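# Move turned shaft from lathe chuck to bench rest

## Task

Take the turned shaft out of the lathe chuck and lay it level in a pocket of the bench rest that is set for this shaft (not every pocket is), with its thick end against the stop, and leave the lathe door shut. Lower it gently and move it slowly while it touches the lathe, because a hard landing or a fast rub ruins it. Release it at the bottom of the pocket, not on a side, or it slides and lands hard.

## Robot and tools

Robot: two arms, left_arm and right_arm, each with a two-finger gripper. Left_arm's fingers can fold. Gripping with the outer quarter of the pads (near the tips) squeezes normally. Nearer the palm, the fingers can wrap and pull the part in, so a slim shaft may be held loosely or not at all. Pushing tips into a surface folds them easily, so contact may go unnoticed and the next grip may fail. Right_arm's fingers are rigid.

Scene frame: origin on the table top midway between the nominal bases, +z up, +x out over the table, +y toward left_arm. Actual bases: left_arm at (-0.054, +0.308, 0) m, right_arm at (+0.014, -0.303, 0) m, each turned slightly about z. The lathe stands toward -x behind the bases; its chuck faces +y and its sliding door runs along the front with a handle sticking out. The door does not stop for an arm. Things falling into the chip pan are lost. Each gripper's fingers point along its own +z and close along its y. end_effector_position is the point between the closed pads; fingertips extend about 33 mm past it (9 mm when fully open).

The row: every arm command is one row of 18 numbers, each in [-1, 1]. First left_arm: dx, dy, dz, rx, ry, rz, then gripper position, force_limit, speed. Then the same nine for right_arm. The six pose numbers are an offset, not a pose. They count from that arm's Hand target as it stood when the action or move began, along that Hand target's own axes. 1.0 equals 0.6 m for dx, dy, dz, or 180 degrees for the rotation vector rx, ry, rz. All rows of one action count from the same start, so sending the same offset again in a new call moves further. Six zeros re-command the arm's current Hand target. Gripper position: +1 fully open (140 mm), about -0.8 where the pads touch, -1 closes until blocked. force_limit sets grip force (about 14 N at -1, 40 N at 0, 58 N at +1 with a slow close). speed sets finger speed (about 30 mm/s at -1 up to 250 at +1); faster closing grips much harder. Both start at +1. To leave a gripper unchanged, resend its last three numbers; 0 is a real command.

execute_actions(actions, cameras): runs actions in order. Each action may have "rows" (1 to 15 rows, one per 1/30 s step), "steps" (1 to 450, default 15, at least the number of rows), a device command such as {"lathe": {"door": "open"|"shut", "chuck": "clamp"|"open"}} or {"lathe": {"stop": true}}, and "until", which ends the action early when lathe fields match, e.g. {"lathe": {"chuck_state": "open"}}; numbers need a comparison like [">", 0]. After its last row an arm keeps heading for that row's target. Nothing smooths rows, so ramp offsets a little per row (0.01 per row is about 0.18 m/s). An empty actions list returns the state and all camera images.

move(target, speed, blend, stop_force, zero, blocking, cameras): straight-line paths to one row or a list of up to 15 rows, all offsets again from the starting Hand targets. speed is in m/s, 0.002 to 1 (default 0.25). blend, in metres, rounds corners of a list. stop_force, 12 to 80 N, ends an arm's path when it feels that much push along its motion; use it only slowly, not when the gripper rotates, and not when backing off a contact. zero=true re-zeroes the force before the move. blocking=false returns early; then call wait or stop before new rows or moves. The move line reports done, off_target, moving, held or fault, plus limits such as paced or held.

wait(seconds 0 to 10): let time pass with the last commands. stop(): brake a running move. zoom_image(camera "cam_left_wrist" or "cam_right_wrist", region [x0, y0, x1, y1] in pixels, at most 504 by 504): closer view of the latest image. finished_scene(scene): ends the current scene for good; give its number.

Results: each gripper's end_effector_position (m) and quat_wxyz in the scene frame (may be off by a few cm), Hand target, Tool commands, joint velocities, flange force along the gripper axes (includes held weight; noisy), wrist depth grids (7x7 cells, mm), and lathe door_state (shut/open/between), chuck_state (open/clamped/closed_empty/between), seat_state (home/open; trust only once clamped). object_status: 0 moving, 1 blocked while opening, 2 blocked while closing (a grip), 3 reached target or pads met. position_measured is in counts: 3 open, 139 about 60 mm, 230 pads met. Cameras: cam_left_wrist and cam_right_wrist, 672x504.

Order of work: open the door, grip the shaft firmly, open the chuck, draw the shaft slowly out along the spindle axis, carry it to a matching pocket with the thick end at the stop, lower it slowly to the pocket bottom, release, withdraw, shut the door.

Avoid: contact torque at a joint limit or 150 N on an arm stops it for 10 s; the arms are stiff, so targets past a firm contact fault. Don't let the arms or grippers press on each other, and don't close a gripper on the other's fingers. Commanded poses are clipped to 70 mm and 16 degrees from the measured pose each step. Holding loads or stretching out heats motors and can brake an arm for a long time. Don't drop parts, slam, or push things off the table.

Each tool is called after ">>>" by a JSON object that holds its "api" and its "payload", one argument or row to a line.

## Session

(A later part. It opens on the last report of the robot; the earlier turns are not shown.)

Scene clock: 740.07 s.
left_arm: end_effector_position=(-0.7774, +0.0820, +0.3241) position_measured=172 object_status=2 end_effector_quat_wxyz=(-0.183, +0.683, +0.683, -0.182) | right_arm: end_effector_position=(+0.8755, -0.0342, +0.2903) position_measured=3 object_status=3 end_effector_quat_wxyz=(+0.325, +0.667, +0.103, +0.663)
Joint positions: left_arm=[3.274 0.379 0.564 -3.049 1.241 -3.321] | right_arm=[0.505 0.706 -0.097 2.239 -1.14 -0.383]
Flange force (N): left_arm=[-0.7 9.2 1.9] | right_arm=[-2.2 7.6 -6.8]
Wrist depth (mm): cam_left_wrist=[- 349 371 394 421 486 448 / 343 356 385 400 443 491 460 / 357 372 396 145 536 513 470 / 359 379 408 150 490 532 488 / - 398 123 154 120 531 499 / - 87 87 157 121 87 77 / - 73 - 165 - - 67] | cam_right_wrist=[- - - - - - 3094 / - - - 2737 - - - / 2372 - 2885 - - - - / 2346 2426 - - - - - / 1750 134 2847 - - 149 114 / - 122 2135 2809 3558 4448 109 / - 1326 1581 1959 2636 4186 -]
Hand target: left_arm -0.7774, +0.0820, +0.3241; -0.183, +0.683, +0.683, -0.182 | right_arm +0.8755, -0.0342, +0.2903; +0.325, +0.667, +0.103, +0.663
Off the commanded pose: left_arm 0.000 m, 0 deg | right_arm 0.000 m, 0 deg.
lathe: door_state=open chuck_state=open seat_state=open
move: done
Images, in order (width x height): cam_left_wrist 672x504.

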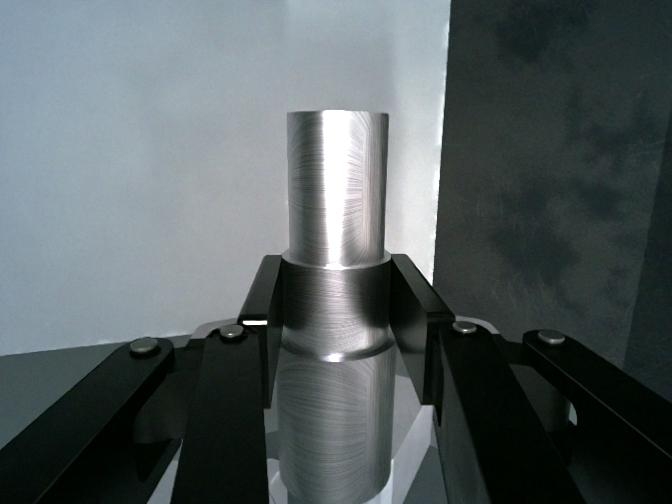

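>>> {"api": "move", "payload": {
  "target": [0.133,0.0014,0,0,0,0,-1,1,0.2,0,0,0,0,0,0,1,1,1],
  "speed": 0.025,
  "stop_force": 30,
  "cameras": ["cam_left_wrist"]
}}

>>> {"api": "zoom_image", "payload": {
  "camera": "cam_left_wrist",
  "region": [168, 252, 504, 504]
}}

Scene clock: 752.90 s.
left_arm: end_effector_position=(-0.7767, +0.1618, +0.3238) position_measured=172 object_status=2 end_effector_quat_wxyz=(-0.183, +0.683, +0.683, -0.182) | right_arm: end_effector_position=(+0.8755, -0.0342, +0.2903) position_measured=3 object_status=3 end_effector_quat_wxyz=(+0.325, +0.667, +0.103, +0.663)
Joint positions: left_arm=[3.132 0.305 0.443 -3.123 1.186 -3.174] | right_arm=[0.505 0.706 -0.097 2.239 -1.14 -0.383]
Flange force (N): left_arm=[-1.8 8.3 1.9] | right_arm=[-2.0 7.9 -7.2]
Wrist depth (mm): cam_left_wrist=[331 349 371 390 509 483 445 / 344 362 384 144 527 500 455 / 356 371 397 145 535 515 481 / 370 387 408 150 492 532 486 / 380 392 123 154 120 532 503 / - 87 87 157 121 87 77 / - 73 - 165 - - 67] | cam_right_wrist=[2512 - - - 3235 - - / - - 2773 - - - - / 2737 - - - - - - / 2399 2454 - - 2572 3618 - / 1764 135 2512 - - 150 114 / - 123 2114 2572 3389 3954 109 / - 1302 1605 1995 2604 4186 -]
Hand target: left_arm -0.7767, +0.1618, +0.3238; -0.183, +0.683, +0.683, -0.182 | right_arm +0.8755, -0.0342, +0.2903; +0.325, +0.667, +0.103, +0.663
Off the commanded pose: left_arm 0.000 m, 0 deg | right_arm 0.000 m, 0 deg.
lathe: door_state=open chuck_state=open seat_state=open
move: done
Images, in order (width x height): cam_left_wrist 672x504.

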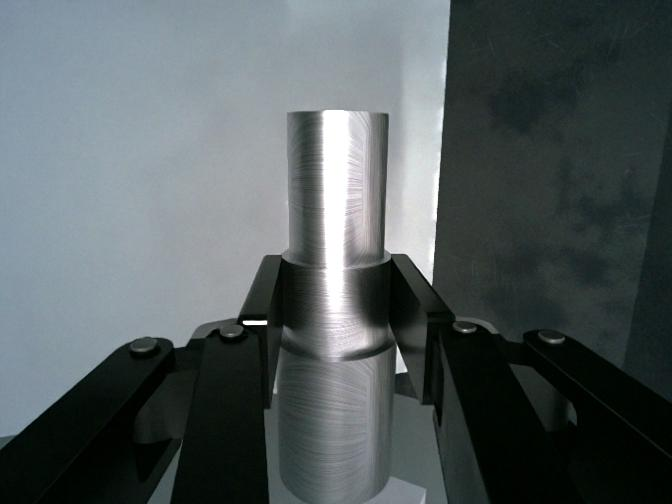

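Scaled by 1.500 from the camera's 672x504 image, which has a finer 960x720 frame.

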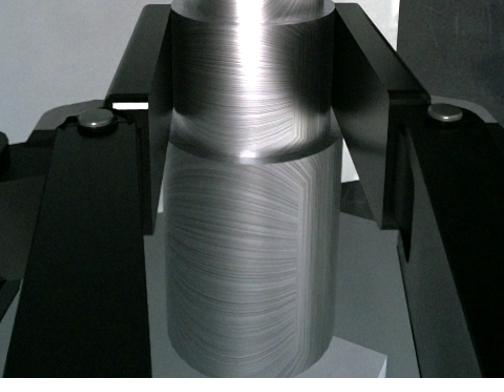

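>>> {"api": "move", "payload": {
  "target": [
    [0.1,0.192,-0.257,0,0,0,-1,1,0.2,-0.174,0.299,-0.218,0.297,0.024,0.001,1,1,1],
    [0.15,0.389,-0.417,-0.13,0,0,-1,1,0.2,-0.348,0.598,-0.437,0.595,0.048,0.002,1,1,1]
  ],
  "speed": 0.2,
  "blend": [0.04,0],
  "cameras": ["cam_left_wrist","cam_right_wrist"]
}}

Scene clock: 817.73 s.
left_arm: end_effector_position=(-0.4496, +0.2517, +0.4243) position_measured=172 object_status=2 end_effector_quat_wxyz=(-0.041, +0.706, +0.706, -0.040) | right_arm: end_effector_position=(+0.5002, -0.3507, +0.3005) position_measured=3 object_status=3 end_effector_quat_wxyz=(-0.352, +0.613, +0.613, +0.354)
Joint positions: left_arm=[2.891 -0.126 0.316 -3.165 1.901 -2.94] | right_arm=[-0.787 0.41 0.027 2.425 1.965 0.792]
Flange force (N): left_arm=[-4.2 3.8 5.6] | right_arm=[1.1 -7.7 7.1]
Wrist depth (mm): cam_left_wrist=[545 643 586 490 1158 1147 495 / 561 659 655 146 1187 962 497 / 580 693 682 145 1269 837 475 / 592 725 - 150 1282 1181 - / 596 655 123 154 120 98 1318 / - 87 87 157 120 87 77 / - 73 - 165 - - 67] | cam_right_wrist=[731 5770 4028 3681 4744 4270 3882 / 698 3389 3558 3140 1017 2847 2809 / 791 2201 2399 700 712 752 2093 / 868 949 617 600 601 596 565 / - 134 521 511 502 151 120 / - 115 448 443 430 426 114 / - 382 365 379 377 373 369]
Hand target: left_arm -0.4496, +0.2517, +0.4243; -0.041, +0.706, +0.706, -0.040 | right_arm +0.5002, -0.3507, +0.3005; -0.352, +0.613, +0.613, +0.354
Off the commanded pose: left_arm 0.000 m, 0 deg | right_arm 0.000 m, 0 deg.
lathe: door_state=open chuck_state=open seat_state=open
move: done; limits=paced

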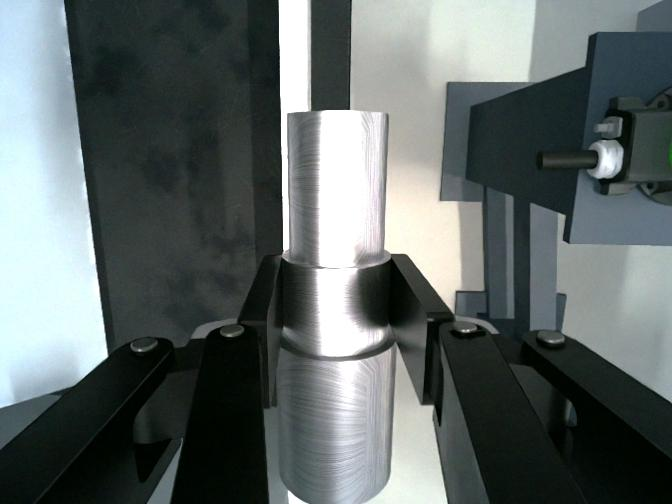

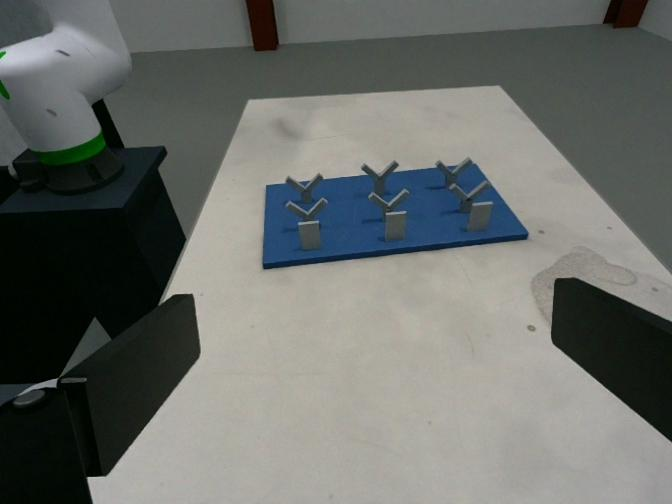

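>>> {"api": "zoom_image", "payload": {
  "camera": "cam_right_wrist",
  "region": [250, 140, 540, 280]
}}

Scaled by 1.738 from the camera's 672x504 image, which has a finer 960x720 frame.

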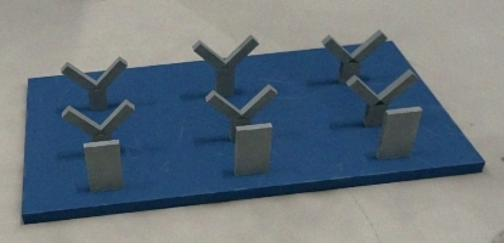

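>>> {"api": "zoom_image", "payload": {
  "camera": "cam_right_wrist",
  "region": [270, 160, 350, 260]
}}

>>> {"api": "zoom_image", "payload": {
  "camera": "cam_right_wrist",
  "region": [350, 150, 430, 250]
}}

>>> {"api": "zoom_image", "payload": {
  "camera": "cam_right_wrist",
  "region": [425, 145, 505, 245]
}}

Scaled by 5.040 from the camera's 672x504 image, which has a finer 960x720 frame.

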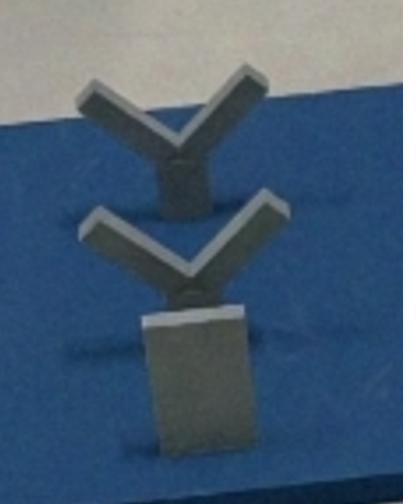

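Scaled by 5.040 from the camera's 672x504 image, which has a finer 960x720 frame.

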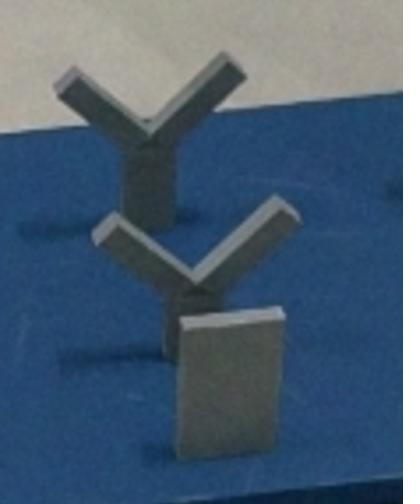

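Scaled by 5.040 from the camera's 672x504 image, which has a finer 960x720 frame.

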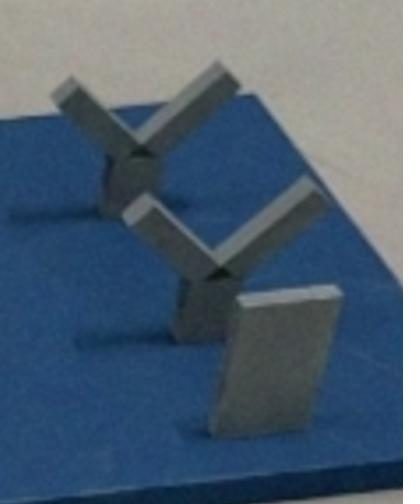

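>>> {"api": "move", "payload": {
  "target": [
    [0.413,0.234,-0.154,-0.0363,0,0,-1,1,0.2,0,0,0,0,0,0,1,1,1],
    [0.68,0.653,-0.152,-0.0363,0,0,-1,1,0.2,0,0,0,0,0,0,1,1,1]
  ],
  "speed": 0.25,
  "blend": [0.08,0],
  "cameras": ["cam_left_wrist"]
}}

Scene clock: 863.43 s.
left_arm: end_effector_position=(-0.0501, +0.6596, +0.4711) position_measured=172 object_status=2 end_effector_quat_wxyz=(-0.001, +0.707, +0.707, +0.001) | right_arm: end_effector_position=(+0.5002, -0.3507, +0.3005) position_measured=3 object_status=3 end_effector_quat_wxyz=(-0.352, +0.613, +0.613, +0.354)
Joint positions: left_arm=[1.14 -0.085 0.49 -3.142 2.145 -1.181] | right_arm=[-0.787 0.41 0.027 2.425 1.965 0.792]
Flange force (N): left_arm=[-0.2 -4.2 5.2] | right_arm=[1.4 -7.8 6.4]
Wrist depth (mm): cam_left_wrist=[745 1181 1205 1223 1223 1242 1255 / 743 1115 1242 1255 1282 1289 1296 / 825 1094 1296 145 1311 1411 - / 780 1019 1333 150 1379 640 - / - 962 123 154 120 100 - / - 87 112 157 121 87 77 / - 73 - 165 - - 67] | cam_right_wrist=[565 6469 4186 3812 5337 3500 4270 / 637 2885 3745 3007 1026 3336 2885 / 765 966 841 714 709 744 2135 / 754 882 610 598 608 588 624 / - 134 534 510 501 466 114 / - 123 441 438 427 424 114 / - 381 384 373 376 373 -]
Hand target: left_arm -0.0501, +0.6596, +0.4711; -0.001, +0.707, +0.707, +0.001 | right_arm +0.5002, -0.3507, +0.3005; -0.352, +0.613, +0.613, +0.354
Off the commanded pose: left_arm 0.000 m, 0 deg | right_arm 0.000 m, 0 deg.
lathe: door_state=open chuck_state=open seat_state=open
move: done
Images, in order (width x height): cam_left_wrist 672x504.

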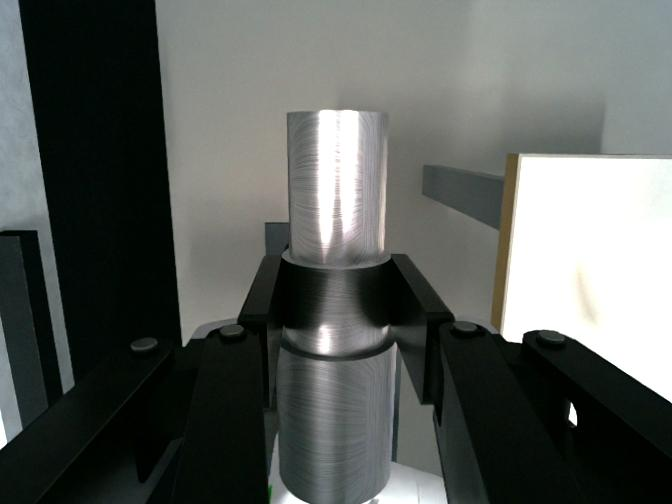

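>>> {"api": "execute_actions", "payload": {
  "actions": [
    {"lathe":{"door":"shut"},"steps":1}
  ]
}}

>>> {"api": "move", "payload": {
  "target": [
    [-0.233,0.55,0.033,0,0,0,-1,1,0.2,0,0,0,0,0,0,1,1,1],
    [-0.6,0.967,0.183,0,0,0,-1,1,0.2,0,0,0,0,0,0,1,1,1]
  ],
  "speed": 0.25,
  "blend": [0.08,0],
  "cameras": ["cam_left_wrist","cam_right_wrist"]
}}

Scene clock: 873.97 s.
left_arm: end_effector_position=(-0.0501, +0.6596, +0.4711) position_measured=172 object_status=2 end_effector_quat_wxyz=(-0.001, +0.707, +0.707, +0.001) | right_arm: end_effector_position=(+0.5002, -0.3507, +0.3005) position_measured=3 object_status=3 end_effector_quat_wxyz=(-0.352, +0.613, +0.613, +0.354)
Joint positions: left_arm=[1.14 -0.085 0.491 -3.142 2.145 -1.181] | right_arm=[-0.787 0.41 0.027 2.425 1.965 0.792]
Flange force (N): left_arm=[-1.9 -4.5 6.3] | right_arm=[1.1 -8.1 6.7]
Wrist depth (mm): cam_left_wrist=[706 1181 1193 1205 1217 1230 1242 / 748 1242 1242 1255 1289 1276 1289 / 712 1109 1304 145 1296 - - / 750 1109 1348 150 1363 - - / 613 - 124 154 121 98 - / - 87 87 157 121 87 77 / - 73 - 165 - - 67] | cam_right_wrist=[565 4270 4852 5207 5207 4542 5083 / 632 2809 3882 1148 6279 3094 2847 / 791 875 797 721 714 - 2135 / 897 901 637 607 613 588 585 / - 134 - 513 484 140 120 / - 123 427 448 429 410 109 / - 379 386 381 377 373 360]
Hand target: left_arm -0.0501, +0.6596, +0.4711; -0.001, +0.707, +0.707, +0.001 | right_arm +0.5002, -0.3507, +0.3005; -0.352, +0.613, +0.613, +0.354
Tool commands: left_gripper/position=-1.0 left_gripper/force_limit=+1.0 left_gripper/speed=+0.2 right_gripper/position=+1.0 right_gripper/force_limit=+1.0 right_gripper/speed=+1.0
Off the commanded pose: left_arm 0.000 m, 0 deg | right_arm 0.000 m, 0 deg.
lathe: door_state=between chuck_state=open seat_state=open

Scene clock: 877.43 s.
left_arm: end_effector_position=(+0.5302, +0.2999, +0.3607) position_measured=172 object_status=2 end_effector_quat_wxyz=(-0.001, +0.707, +0.707, +0.001) | right_arm: end_effector_position=(+0.5002, -0.3507, +0.3005) position_measured=3 object_status=3 end_effector_quat_wxyz=(-0.352, +0.613, +0.613, +0.354)
Joint positions: left_arm=[-0.28 0.427 0.805 -3.143 1.949 0.239] | right_arm=[-0.787 0.41 0.027 2.425 1.965 0.792]
Flange force (N): left_arm=[2.8 -8.0 8.0] | right_arm=[1.2 -8.0 7.0]
Wrist depth (mm): cam_left_wrist=[- - - - - - - / 455 468 463 140 - - - / - - - 145 - - - / 1175 - 158 150 502 - - / 1304 100 123 154 120 99 1379 / - 87 111 157 121 87 77 / - 73 - 165 - - 67] | cam_right_wrist=[705 - 4965 3954 4744 4106 3954 / 695 3235 3140 4028 3558 2636 3007 / 782 957 886 716 712 - 2135 / 890 864 630 610 601 610 608 / - 134 502 508 501 471 120 / - 122 461 437 430 424 114 / - 383 382 382 377 372 367]
Hand target: left_arm +0.5302, +0.2999, +0.3607; -0.001, +0.707, +0.707, +0.001 | right_arm +0.5002, -0.3507, +0.3005; -0.352, +0.613, +0.613, +0.354
Off the commanded pose: left_arm 0.000 m, 0 deg | right_arm 0.000 m, 0 deg.
lathe: door_state=shut chuck_state=open seat_state=open
move: done

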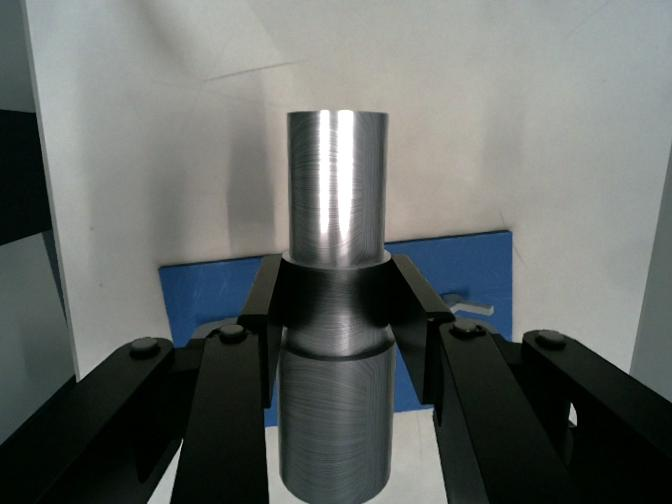

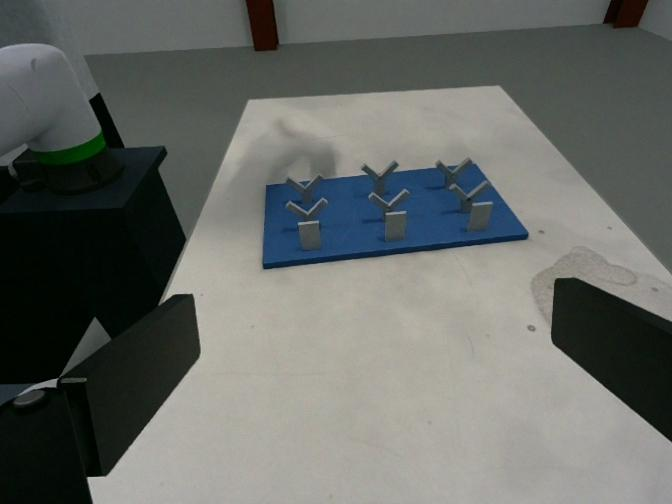

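>>> {"api": "move", "payload": {
  "target": [-0.1667,-0.2,0,0,0,-0.035,-1,1,0.2,0,0,0,0,0,0,1,1,1],
  "speed": 0.2,
  "cameras": ["cam_left_wrist","cam_right_wrist"]
}}

>>> {"api": "zoom_image", "payload": {
  "camera": "cam_left_wrist",
  "region": [380, 130, 660, 340]
}}

Scene clock: 931.47 s.
left_arm: end_effector_position=(+0.4102, +0.1999, +0.3605) position_measured=172 object_status=2 end_effector_quat_wxyz=(-0.001, +0.667, +0.745, +0.001) | right_arm: end_effector_position=(+0.5002, -0.3507, +0.3005) position_measured=3 object_status=3 end_effector_quat_wxyz=(-0.352, +0.613, +0.613, +0.354)
Joint positions: left_arm=[-0.547 0.115 0.409 -3.143 1.865 0.616] | right_arm=[-0.787 0.41 0.027 2.425 1.965 0.792]
Flange force (N): left_arm=[6.9 -1.6 5.4] | right_arm=[1.0 -8.3 6.6]
Wrist depth (mm): cam_left_wrist=[- - - - - - - / - 790 - 140 - - - / 1175 - - 145 488 484 498 / 1230 - - 150 495 502 498 / 1255 97 123 154 120 517 - / - 87 87 157 121 87 77 / - 73 - 165 - - 67] | cam_right_wrist=[757 4542 5474 3443 3745 4106 3681 / 709 3500 3558 1084 - 2925 2809 / 797 2372 765 726 719 - 2156 / 800 871 659 628 605 612 590 / - 134 494 499 517 464 120 / - 114 441 435 432 423 114 / - 381 387 382 367 373 369]
Hand target: left_arm +0.4102, +0.1999, +0.3605; -0.001, +0.667, +0.745, +0.001 | right_arm +0.5002, -0.3507, +0.3005; -0.352, +0.613, +0.613, +0.354
Off the commanded pose: left_arm 0.000 m, 0 deg | right_arm 0.000 m, 0 deg.
lathe: door_state=shut chuck_state=open seat_state=open
move: done

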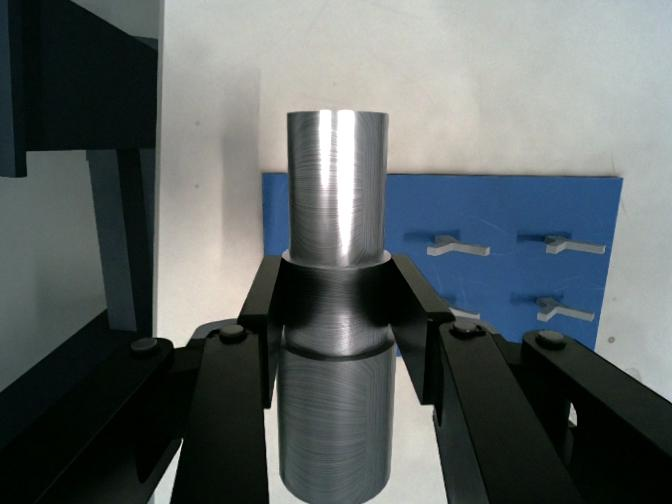

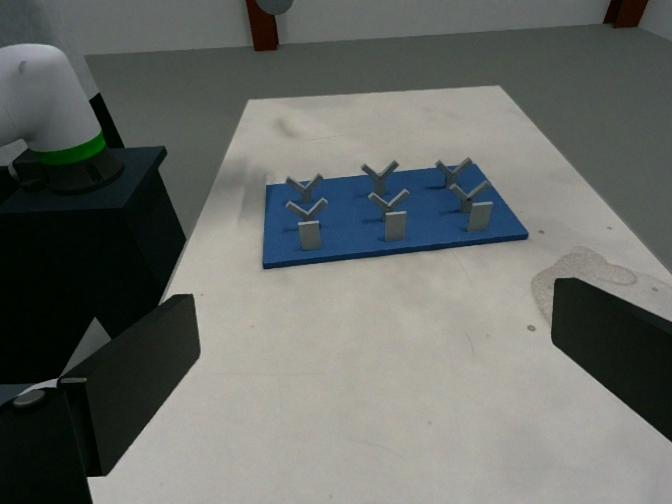

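Scaled by 1.800 from the camera's 672x504 image, which has a finer 960x720 frame.

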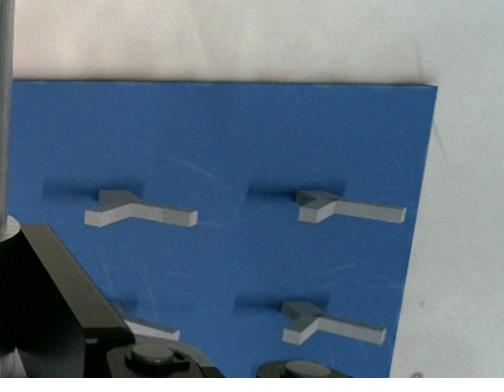

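>>> {"api": "move", "payload": {
  "target": [
    [-0.1167,0.2,0,0,0,0,-1,1,0.2,0,0,0,0,0,0,1,1,1],
    [-0.1167,0.2,0.375,0,0,0,-1,1,0.2,0,0,0,0,0,0,1,1,1]
  ],
  "speed": 0.15,
  "blend": [0.04,0],
  "cameras": ["cam_left_wrist","cam_right_wrist"]
}}

>>> {"api": "zoom_image", "payload": {
  "camera": "cam_right_wrist",
  "region": [310, 120, 470, 260]
}}

Scene clock: 969.30 s.
left_arm: end_effector_position=(+0.5372, +0.1439, +0.1355) position_measured=172 object_status=2 end_effector_quat_wxyz=(-0.001, +0.667, +0.745, +0.001) | right_arm: end_effector_position=(+0.5002, -0.3507, +0.3005) position_measured=3 object_status=3 end_effector_quat_wxyz=(-0.352, +0.613, +0.613, +0.354)
Joint positions: left_arm=[-0.526 0.439 0.289 -3.143 1.422 0.596] | right_arm=[-0.787 0.41 0.027 2.425 1.965 0.792]
Flange force (N): left_arm=[3.5 -1.6 2.6] | right_arm=[0.9 -7.9 6.9]
Wrist depth (mm): cam_left_wrist=[- - - - - 256 - / 239 240 242 241 248 251 253 / 246 248 252 145 257 260 261 / 257 260 260 150 267 271 273 / 267 266 123 154 120 276 282 / - 87 87 157 121 87 77 / - 73 - 165 - - 67] | cam_right_wrist=[4852 5083 4852 514 3618 4186 3336 / 698 3336 3500 635 886 2847 2847 / 809 2178 2773 693 707 702 2135 / 879 886 645 607 605 588 587 / - 134 491 525 500 465 120 / - 123 442 424 430 427 109 / - 380 384 382 376 375 366]
Hand target: left_arm +0.5372, +0.1439, +0.1354; -0.001, +0.667, +0.745, +0.001 | right_arm +0.5002, -0.3507, +0.3005; -0.352, +0.613, +0.613, +0.354
Off the commanded pose: left_arm 0.000 m, 0 deg | right_arm 0.000 m, 0 deg.
lathe: door_state=shut chuck_state=open seat_state=open
move: done

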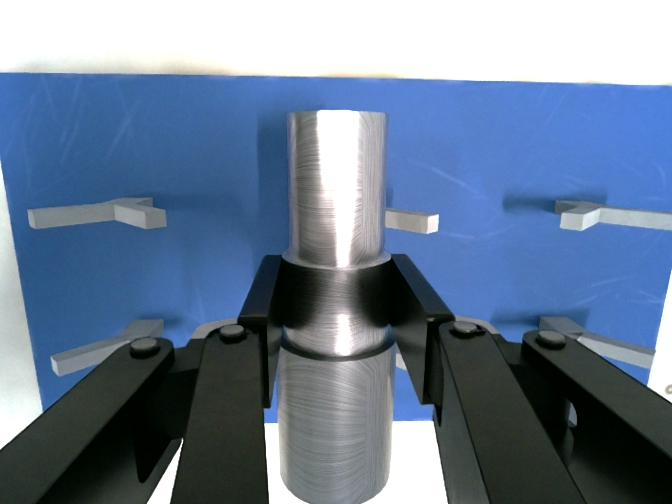

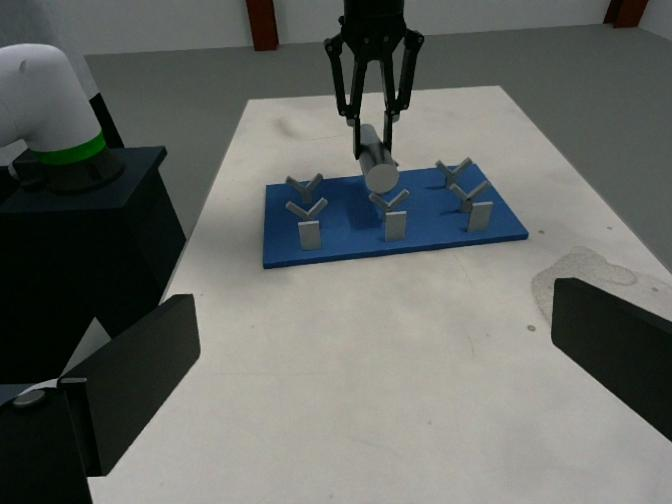

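Scaled by 3.150 from the camera's 672x504 image, which has a finer 960x720 frame.

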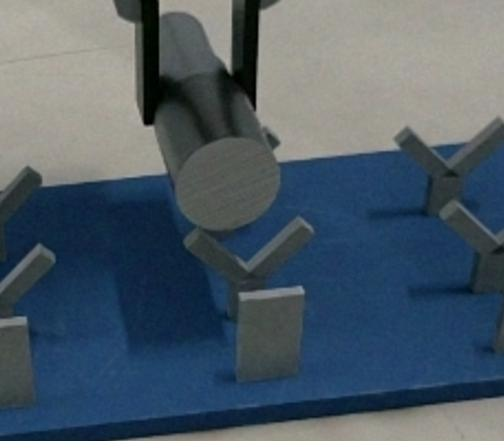

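>>> {"api": "move", "payload": {
  "target": [0.0167,0.0233,0.033,0,0,0.0024,-1,1,0.2,0,0,0,0,0,0,1,1,1],
  "speed": 0.06,
  "stop_force": 20,
  "cameras": ["cam_left_wrist","cam_right_wrist"]
}}

>>> {"api": "zoom_image", "payload": {
  "camera": "cam_right_wrist",
  "region": [340, 130, 440, 250]
}}

Scene clock: 1006.97 s.
left_arm: end_effector_position=(+0.5500, +0.1554, +0.1157) position_measured=172 object_status=2 end_effector_quat_wxyz=(-0.001, +0.670, +0.742, +0.001) | right_arm: end_effector_position=(+0.5002, -0.3507, +0.3005) position_measured=3 object_status=3 end_effector_quat_wxyz=(-0.352, +0.613, +0.613, +0.354)
Joint positions: left_arm=[-0.5 0.472 0.289 -3.143 1.389 0.562] | right_arm=[-0.787 0.41 0.027 2.425 1.965 0.792]
Flange force (N): left_arm=[4.2 -3.6 3.3] | right_arm=[1.2 -8.3 6.6]
Wrist depth (mm): cam_left_wrist=[- - - 230 - - - / 221 223 224 224 229 232 235 / 228 230 233 144 238 239 242 / 234 240 240 150 245 250 252 / 247 246 123 154 120 255 263 / - 87 87 157 120 87 77 / - 73 - 165 - - 67] | cam_right_wrist=[3882 4542 4270 552 4270 4744 3443 / 705 3389 3094 949 626 3094 2809 / 768 1017 2636 680 661 671 2178 / 879 879 596 607 600 607 585 / - 134 525 527 483 464 120 / - 123 440 437 430 423 114 / - 383 390 370 377 371 369]
Hand target: left_arm +0.5500, +0.1554, +0.1157; -0.001, +0.670, +0.742, +0.001 | right_arm +0.5002, -0.3507, +0.3005; -0.352, +0.613, +0.613, +0.354
Off the commanded pose: left_arm 0.000 m, 0 deg | right_arm 0.000 m, 0 deg.
lathe: door_state=shut chuck_state=open seat_state=open
move: done

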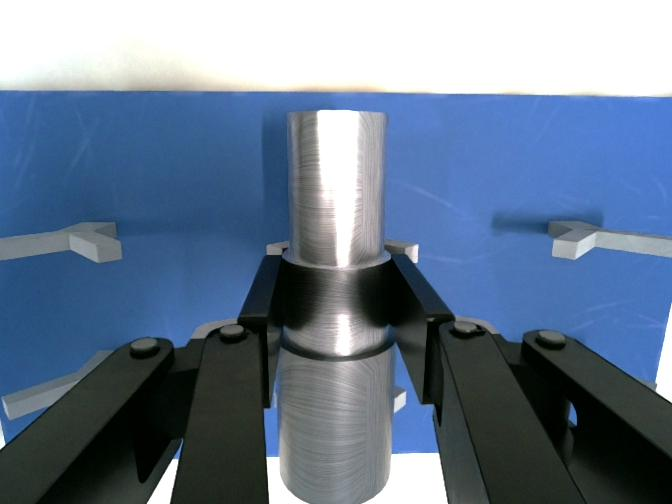

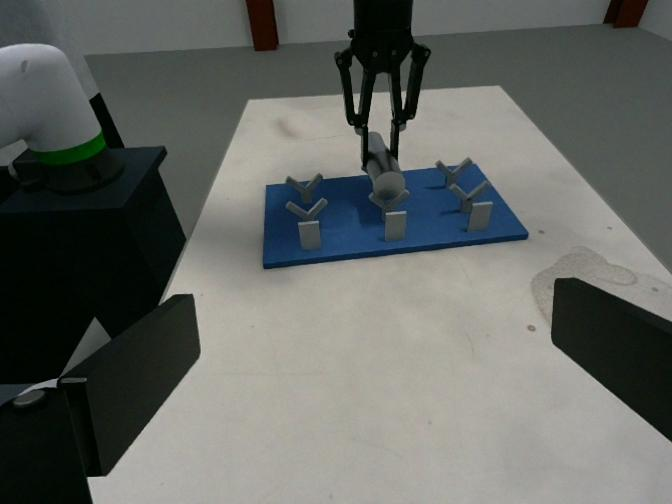

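Scaled by 4.200 from the camera's 672x504 image, which has a finer 960x720 frame.

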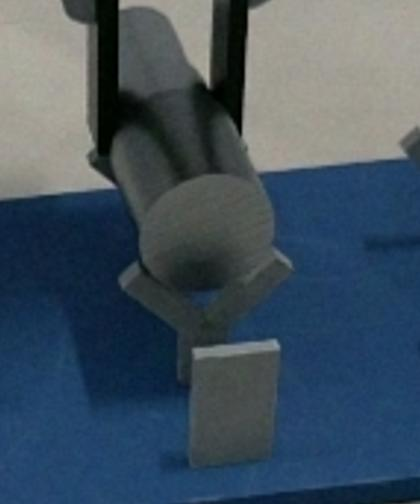

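>>> {"api": "move", "payload": {
  "target": [-0.0167,0.005,0.02,0,0,0,-1,1,0.2,0,0,0,0,0,0,1,1,1],
  "speed": 0.04,
  "stop_force": 15,
  "cameras": ["cam_left_wrist","cam_right_wrist"]
}}

>>> {"api": "zoom_image", "payload": {
  "camera": "cam_right_wrist",
  "region": [340, 130, 440, 250]
}}

Scene clock: 1062.73 s.
left_arm: end_effector_position=(+0.5528, +0.1494, +0.1083) position_measured=172 object_status=2 end_effector_quat_wxyz=(+0.000, +0.670, +0.742, +0.001) | right_arm: end_effector_position=(+0.5002, -0.3507, +0.3005) position_measured=3 object_status=3 end_effector_quat_wxyz=(-0.352, +0.613, +0.613, +0.354)
Joint positions: left_arm=[-0.507 0.485 0.291 -3.144 1.377 0.569] | right_arm=[-0.787 0.41 0.027 2.425 1.965 0.792]
Flange force (N): left_arm=[8.9 9.7 -8.9] | right_arm=[0.9 -7.7 6.4]
Wrist depth (mm): cam_left_wrist=[- - - - - 226 - / 214 215 217 216 223 225 227 / 222 224 226 144 230 233 235 / 230 232 231 149 238 243 246 / 240 239 123 154 121 248 256 / - 87 111 157 121 87 77 / - 73 - 166 - - 67] | cam_right_wrist=[676 4852 3882 536 3681 4186 3954 / 700 3336 3443 682 984 3186 3094 / 768 945 844 698 669 729 2178 / 864 945 608 593 612 630 577 / - 124 517 513 501 468 120 / - 123 430 437 431 428 114 / - 392 387 385 377 369 367]
Hand target: left_arm +0.5528, +0.1494, +0.1083; +0.000, +0.670, +0.742, +0.001 (not the last commanded pose) | right_arm +0.5002, -0.3507, +0.3005; -0.352, +0.613, +0.613, +0.354
Off the commanded pose: left_arm 0.006 m, 0 deg | right_arm 0.000 m, 0 deg.
lathe: door_state=shut chuck_state=open seat_state=open
move: contact (left_arm)

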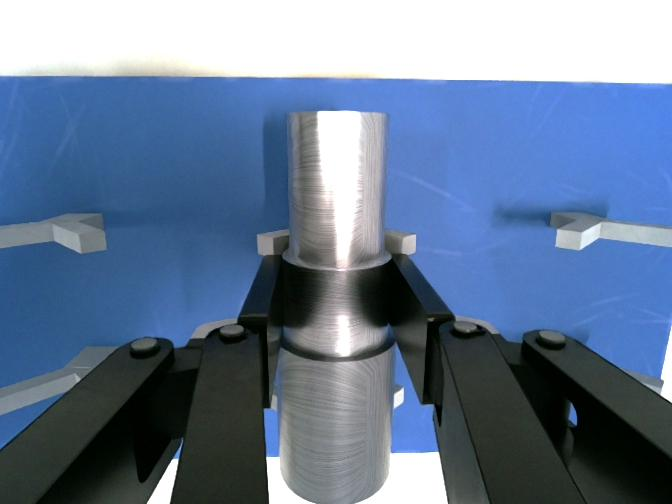

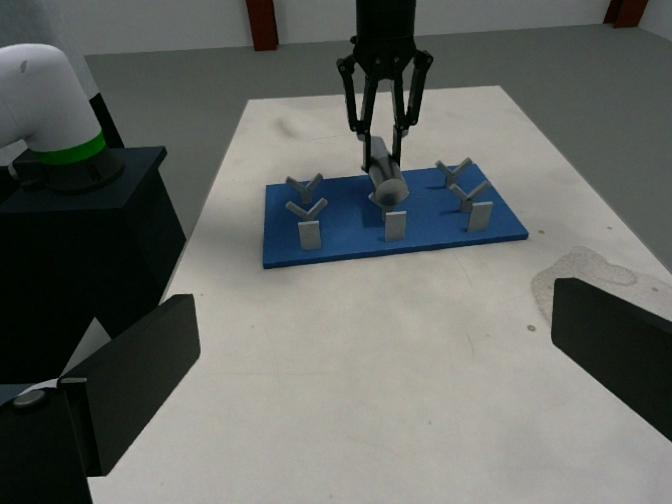

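Scaled by 4.200 from the camera's 672x504 image, which has a finer 960x720 frame.

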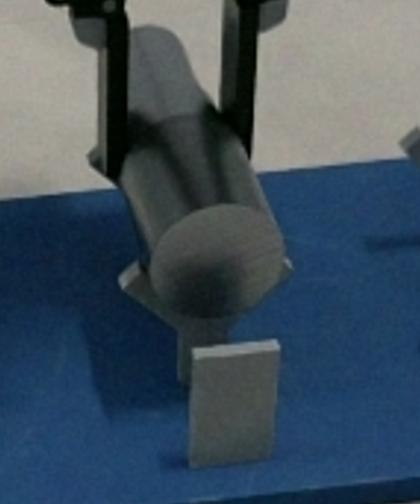

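>>> {"api": "wait", "payload": {
  "seconds": 0.3
}}

Scene clock: 1069.70 s.
left_arm: end_effector_position=(+0.5528, +0.1494, +0.1083) position_measured=172 object_status=2 end_effector_quat_wxyz=(+0.000, +0.670, +0.742, +0.001) | right_arm: end_effector_position=(+0.5002, -0.3507, +0.3005) position_measured=3 object_status=3 end_effector_quat_wxyz=(-0.352, +0.613, +0.613, +0.354)
Joint positions: left_arm=[-0.507 0.485 0.291 -3.144 1.377 0.569] | right_arm=[-0.787 0.41 0.027 2.425 1.965 0.792]
Flange force (N): left_arm=[9.0 8.4 -7.9] | right_arm=[1.1 -7.6 6.5]
Wrist depth (mm): cam_left_wrist=[- 215 - - - 226 228 / 214 215 217 216 222 225 227 / 221 224 226 144 231 233 235 / 230 233 232 149 238 244 246 / 239 239 123 154 121 249 256 / - 87 87 157 121 87 77 / - 73 - 167 - - 67] | cam_right_wrist=[693 5337 5618 535 3745 3681 4357 / 707 3235 3186 598 966 2669 2773 / 776 2114 815 691 663 754 2114 / 875 868 619 598 593 580 563 / 1142 134 521 530 518 464 120 / - 122 443 460 424 424 114 / - 373 385 383 375 379 366]
Hand target: left_arm +0.5528, +0.1494, +0.1083; +0.000, +0.670, +0.742, +0.001 (not the last commanded pose) | right_arm +0.5002, -0.3507, +0.3005; -0.352, +0.613, +0.613, +0.354
Tool commands: left_gripper/position=-1.0 left_gripper/force_limit=+1.0 left_gripper/speed=+0.2 right_gripper/position=+1.0 right_gripper/force_limit=+1.0 right_gripper/speed=+1.0
Off the commanded pose: left_arm 0.006 m, 0 deg | right_arm 0.000 m, 0 deg.
lathe: door_state=shut chuck_state=open seat_state=open
wait: 0.30 s; at rest from the start

>>> {"api": "move", "payload": {
  "target": [0,0.0055,-0.006,0,0,0,-1,1,0.2,0,0,0,0,0,0,1,1,1],
  "speed": 0.03
}}

>>> {"api": "move", "payload": {
  "target": [0,0,0.03,0,0,0,-1,1,0.2,0,0,0,0,0,0,1,1,1],
  "speed": 0.012,
  "stop_force": 12,
  "cameras": ["cam_left_wrist","cam_right_wrist"]
}}

>>> {"api": "zoom_image", "payload": {
  "camera": "cam_right_wrist",
  "region": [340, 130, 440, 250]
}}

Scene clock: 1085.60 s.
left_arm: end_effector_position=(+0.5560, +0.1497, +0.1119) position_measured=172 object_status=2 end_effector_quat_wxyz=(+0.000, +0.670, +0.742, +0.001) | right_arm: end_effector_position=(+0.5002, -0.3507, +0.3005) position_measured=3 object_status=3 end_effector_quat_wxyz=(-0.352, +0.613, +0.613, +0.354)
Joint positions: left_arm=[-0.504 0.491 0.308 -3.144 1.388 0.566] | right_arm=[-0.787 0.41 0.027 2.425 1.965 0.792]
Flange force (N): left_arm=[5.4 -7.5 3.9] | right_arm=[0.8 -8.0 6.5]
Wrist depth (mm): cam_left_wrist=[- - - - - - - / 217 218 220 219 225 228 231 / 225 227 229 144 233 235 238 / 234 236 235 149 242 246 249 / 243 243 123 154 120 252 258 / - 87 87 157 120 87 77 / - 73 - 166 - - 67] | cam_right_wrist=[1360 4641 4852 545 549 3954 4186 / 714 3389 3336 936 575 3140 2847 / 803 882 803 736 678 - 2178 / - 893 635 607 601 591 587 / - 134 519 516 505 151 120 / - 123 441 437 425 426 109 / - 383 383 381 377 372 369]
Hand target: left_arm +0.5560, +0.1497, +0.1119; +0.000, +0.670, +0.742, +0.001 | right_arm +0.5002, -0.3507, +0.3005; -0.352, +0.613, +0.613, +0.354
Off the commanded pose: left_arm 0.000 m, 0 deg | right_arm 0.000 m, 0 deg.
lathe: door_state=shut chuck_state=open seat_state=open
move: done

Scene clock: 1086.43 s.
left_arm: end_effector_position=(+0.5561, +0.1497, +0.1094) position_measured=172 object_status=2 end_effector_quat_wxyz=(+0.000, +0.670, +0.742, +0.001) | right_arm: end_effector_position=(+0.5002, -0.3507, +0.3005) position_measured=3 object_status=3 end_effector_quat_wxyz=(-0.352, +0.613, +0.613, +0.354)
Joint positions: left_arm=[-0.504 0.493 0.304 -3.144 1.382 0.566] | right_arm=[-0.787 0.41 0.027 2.425 1.965 0.792]
Flange force (N): left_arm=[0.6 -13.0 -21.5] | right_arm=[1.6 -8.1 6.4]
Wrist depth (mm): cam_left_wrist=[- - - - - - - / 215 216 218 217 223 226 228 / 223 225 227 143 232 234 235 / 231 234 233 149 239 244 247 / 241 240 157 154 120 250 257 / - 87 87 158 120 87 77 / - 73 - 166 - - 67] | cam_right_wrist=[6100 5474 - 4357 3954 4542 3500 / 700 3618 3389 712 634 2925 2702 / 785 879 2114 695 705 806 2178 / 818 897 621 601 607 617 580 / - 134 508 511 510 467 120 / - 122 439 435 430 424 114 / - 382 413 381 377 371 368]
Hand target: left_arm +0.5561, +0.1497, +0.1094; +0.000, +0.670, +0.742, +0.001 (not the last commanded pose) | right_arm +0.5002, -0.3507, +0.3005; -0.352, +0.613, +0.613, +0.354
Off the commanded pose: left_arm 0.015 m, 0 deg | right_arm 0.000 m, 0 deg.
lathe: door_state=shut chuck_state=open seat_state=open
move: contact (left_arm)

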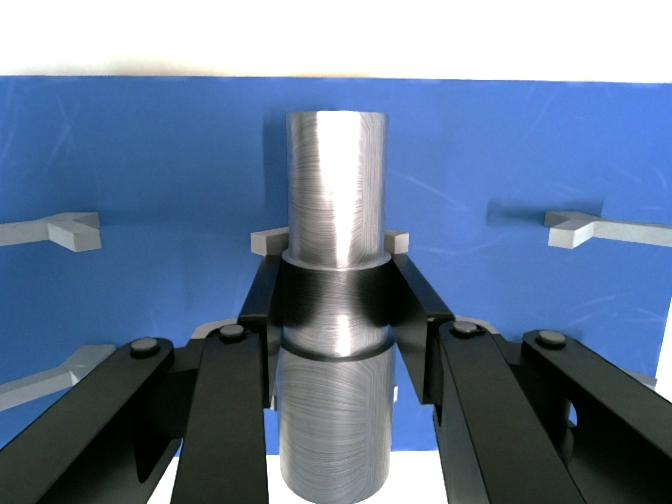

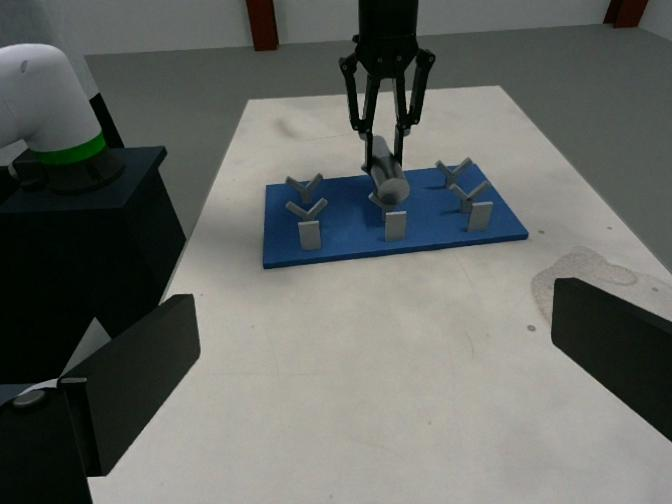

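Scaled by 4.200 from the camera's 672x504 image, which has a finer 960x720 frame.

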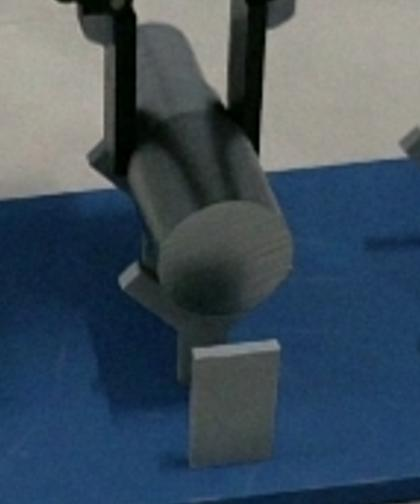

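>>> {"api": "move", "payload": {
  "target": [0,-0.0028,-0.003,0,0,0,-1,1,0.2,0,0,0,0,0,0,1,1,1],
  "speed": 0.03
}}

>>> {"api": "move", "payload": {
  "target": [-0.055,0,0,0,0,0,-1,1,0.2,0,0,0,0,0,0,1,1,1],
  "speed": 0.015,
  "stop_force": 12,
  "cameras": ["cam_left_wrist","cam_right_wrist"]
}}

>>> {"api": "zoom_image", "payload": {
  "camera": "cam_right_wrist",
  "region": [340, 130, 440, 250]
}}

Scene clock: 1108.40 s.
left_arm: end_effector_position=(+0.5544, +0.1496, +0.1112) position_measured=172 object_status=2 end_effector_quat_wxyz=(+0.000, +0.670, +0.742, +0.001) | right_arm: end_effector_position=(+0.5002, -0.3507, +0.3005) position_measured=3 object_status=3 end_effector_quat_wxyz=(-0.352, +0.613, +0.613, +0.354)
Joint positions: left_arm=[-0.505 0.488 0.301 -3.144 1.384 0.568] | right_arm=[-0.787 0.41 0.027 2.425 1.965 0.792]
Flange force (N): left_arm=[4.1 -3.7 3.4] | right_arm=[0.6 -7.6 6.3]
Wrist depth (mm): cam_left_wrist=[- - - - - - - / 216 218 220 219 225 227 230 / 225 226 228 144 233 235 237 / 233 236 234 149 241 244 248 / 242 241 157 154 120 252 258 / - 87 111 157 121 87 77 / - 73 - 166 - - 67] | cam_right_wrist=[1294 5083 4965 536 4448 4852 4028 / 707 3618 3500 617 966 3007 2809 / 779 1959 2014 721 659 - 2224 / 864 953 593 596 605 580 546 / - 135 521 531 496 465 120 / - 122 447 441 427 428 114 / - 383 388 381 377 369 368]
Hand target: left_arm +0.5544, +0.1496, +0.1112; +0.000, +0.670, +0.742, +0.001 | right_arm +0.5002, -0.3507, +0.3005; -0.352, +0.613, +0.613, +0.354
Off the commanded pose: left_arm 0.000 m, 0 deg | right_arm 0.000 m, 0 deg.
lathe: door_state=shut chuck_state=open seat_state=open
move: done

Scene clock: 1111.23 s.
left_arm: end_effector_position=(+0.5571, +0.1225, +0.1112) position_measured=172 object_status=2 end_effector_quat_wxyz=(-0.001, +0.670, +0.743, +0.001) | right_arm: end_effector_position=(+0.5002, -0.3507, +0.3005) position_measured=3 object_status=3 end_effector_quat_wxyz=(-0.352, +0.613, +0.613, +0.354)
Joint positions: left_arm=[-0.542 0.514 0.34 -3.144 1.397 0.605] | right_arm=[-0.787 0.41 0.027 2.425 1.965 0.792]
Flange force (N): left_arm=[25.1 -7.5 -2.0] | right_arm=[1.1 -7.9 6.4]
Wrist depth (mm): cam_left_wrist=[- 211 213 215 218 220 223 / 216 218 219 219 225 227 229 / 221 227 228 144 233 235 236 / 234 236 236 149 241 245 248 / 227 242 156 154 120 246 255 / - 87 111 157 121 87 77 / - 72 - 166 - - 67] | cam_right_wrist=[774 4744 4641 506 3812 3882 3681 / 700 3389 3389 957 572 2885 2809 / 776 975 693 669 682 698 2114 / 854 890 635 596 621 579 582 / 1514 135 500 517 500 466 120 / - 123 445 438 428 420 114 / - 383 385 381 378 377 368]
Hand target: left_arm +0.5571, +0.1225, +0.1112; -0.001, +0.670, +0.742, +0.001 (not the last commanded pose) | right_arm +0.5002, -0.3507, +0.3005; -0.352, +0.613, +0.613, +0.354
Off the commanded pose: left_arm 0.006 m, 0 deg | right_arm 0.000 m, 0 deg.
lathe: door_state=shut chuck_state=open seat_state=open
move: contact (left_arm)

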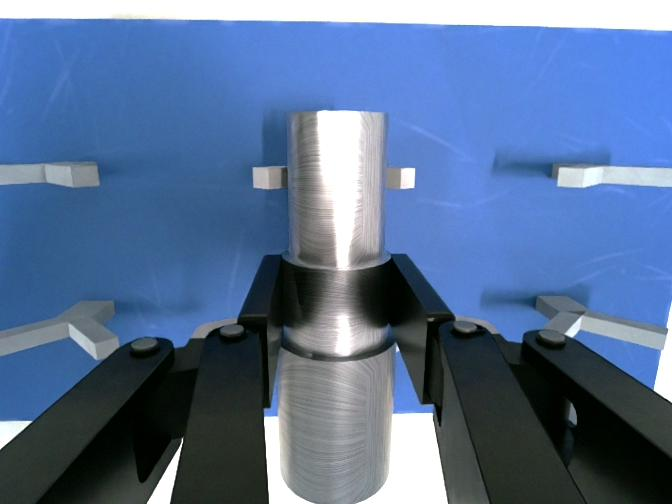

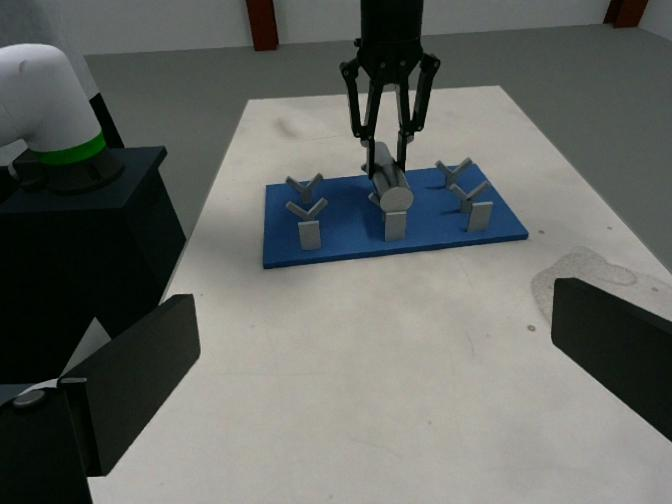

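Scaled by 4.200 from the camera's 672x504 image, which has a finer 960x720 frame.

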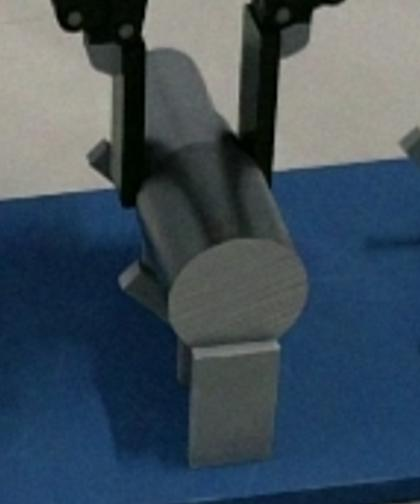

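>>> {"api": "move", "payload": {
  "target": [0.0012,-0.0025,0,0,0,0,-1,1,0.2,0,0,0,0,0,0,1,1,1],
  "speed": 0.02
}}

>>> {"api": "move", "payload": {
  "target": [0,0,0.02,0,0,0,-1,1,0.2,0,0,0,0,0,0,1,1,1],
  "speed": 0.006,
  "stop_force": 12,
  "cameras": ["cam_left_wrist","cam_right_wrist"]
}}

>>> {"api": "zoom_image", "payload": {
  "camera": "cam_right_wrist",
  "region": [340, 130, 440, 250]
}}

Scene clock: 1126.37 s.
left_arm: end_effector_position=(+0.5555, +0.1230, +0.1112) position_measured=172 object_status=2 end_effector_quat_wxyz=(-0.001, +0.670, +0.742, +0.001) | right_arm: end_effector_position=(+0.5002, -0.3507, +0.3005) position_measured=3 object_status=3 end_effector_quat_wxyz=(-0.352, +0.613, +0.613, +0.354)
Joint positions: left_arm=[-0.542 0.51 0.333 -3.144 1.395 0.605] | right_arm=[-0.787 0.41 0.027 2.425 1.965 0.792]
Flange force (N): left_arm=[5.5 0.3 4.3] | right_arm=[1.6 -8.6 6.3]
Wrist depth (mm): cam_left_wrist=[- 211 212 215 217 219 223 / 216 218 219 219 224 227 228 / 221 226 227 144 233 235 235 / 233 235 237 149 241 244 247 / 228 241 123 154 120 248 254 / - 87 87 157 120 87 77 / - 73 - 166 - - 67] | cam_right_wrist=[665 - 5618 516 510 4357 3745 / 705 3389 3443 587 875 3094 2847 / 768 945 847 716 705 698 2201 / 924 916 635 628 608 595 582 / - 134 518 512 502 483 114 / - 116 433 437 443 414 114 / - 383 387 379 369 372 367]
Hand target: left_arm +0.5555, +0.1231, +0.1112; -0.001, +0.670, +0.742, +0.001 | right_arm +0.5002, -0.3507, +0.3005; -0.352, +0.613, +0.613, +0.354
Off the commanded pose: left_arm 0.000 m, 0 deg | right_arm 0.000 m, 0 deg.
lathe: door_state=shut chuck_state=open seat_state=open
move: done

Scene clock: 1127.93 s.
left_arm: end_effector_position=(+0.5556, +0.1231, +0.1056) position_measured=172 object_status=2 end_effector_quat_wxyz=(-0.001, +0.670, +0.742, +0.001) | right_arm: end_effector_position=(+0.5002, -0.3507, +0.3005) position_measured=3 object_status=3 end_effector_quat_wxyz=(-0.352, +0.613, +0.613, +0.354)
Joint positions: left_arm=[-0.542 0.512 0.324 -3.144 1.383 0.605] | right_arm=[-0.787 0.41 0.027 2.425 1.965 0.792]
Flange force (N): left_arm=[14.6 -3.3 -15.2] | right_arm=[1.1 -8.3 6.4]
Wrist depth (mm): cam_left_wrist=[205 206 208 209 212 212 217 / 211 213 215 214 219 221 223 / 220 222 223 144 228 230 230 / 228 230 230 149 236 239 242 / 227 236 123 154 120 244 249 / - 87 87 157 120 87 77 / - 73 - 166 - - 67] | cam_right_wrist=[621 - 6469 496 513 3284 4270 / 702 3500 3500 587 546 2925 2847 / 779 879 837 693 695 739 2224 / - 871 626 596 600 622 583 / - 134 508 513 519 461 120 / - 122 437 436 424 437 114 / - 107 383 380 376 370 367]
Hand target: left_arm +0.5556, +0.1231, +0.1056; -0.001, +0.670, +0.742, +0.001 (not the last commanded pose) | right_arm +0.5002, -0.3507, +0.3005; -0.352, +0.613, +0.613, +0.354
Off the commanded pose: left_arm 0.006 m, 0 deg | right_arm 0.000 m, 0 deg.
lathe: door_state=shut chuck_state=open seat_state=open
move: contact (left_arm)

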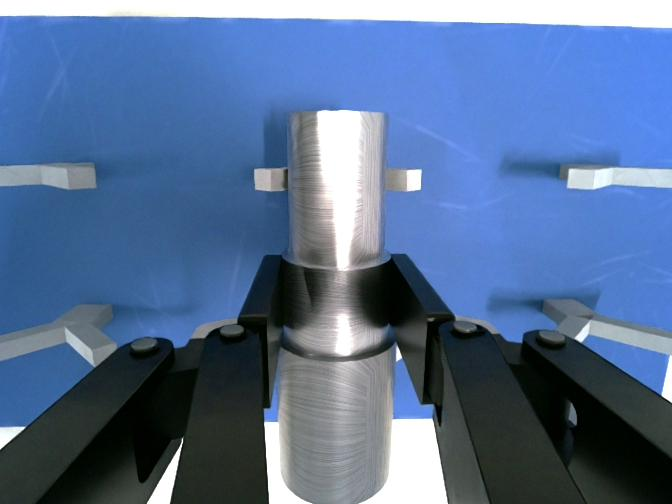

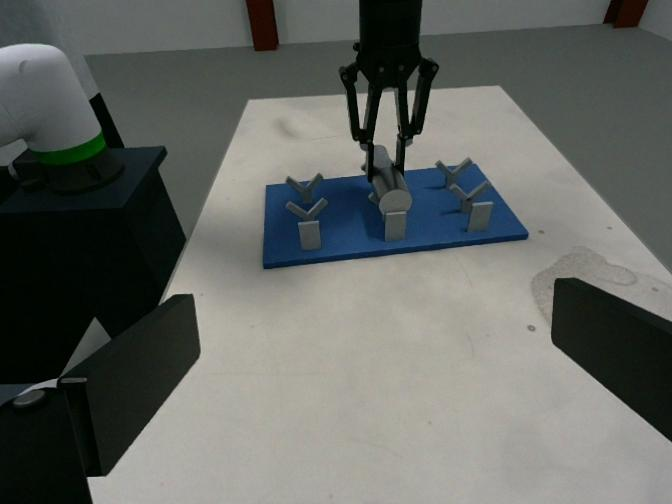

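Scaled by 4.200 from the camera's 672x504 image, which has a finer 960x720 frame.

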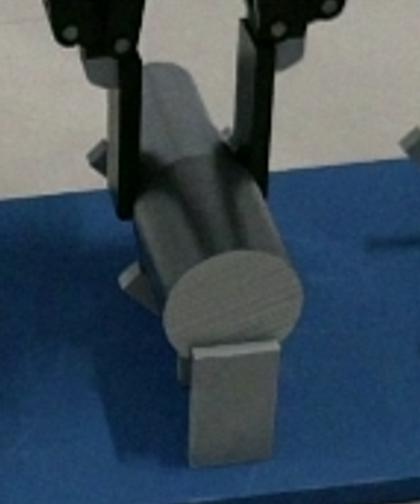

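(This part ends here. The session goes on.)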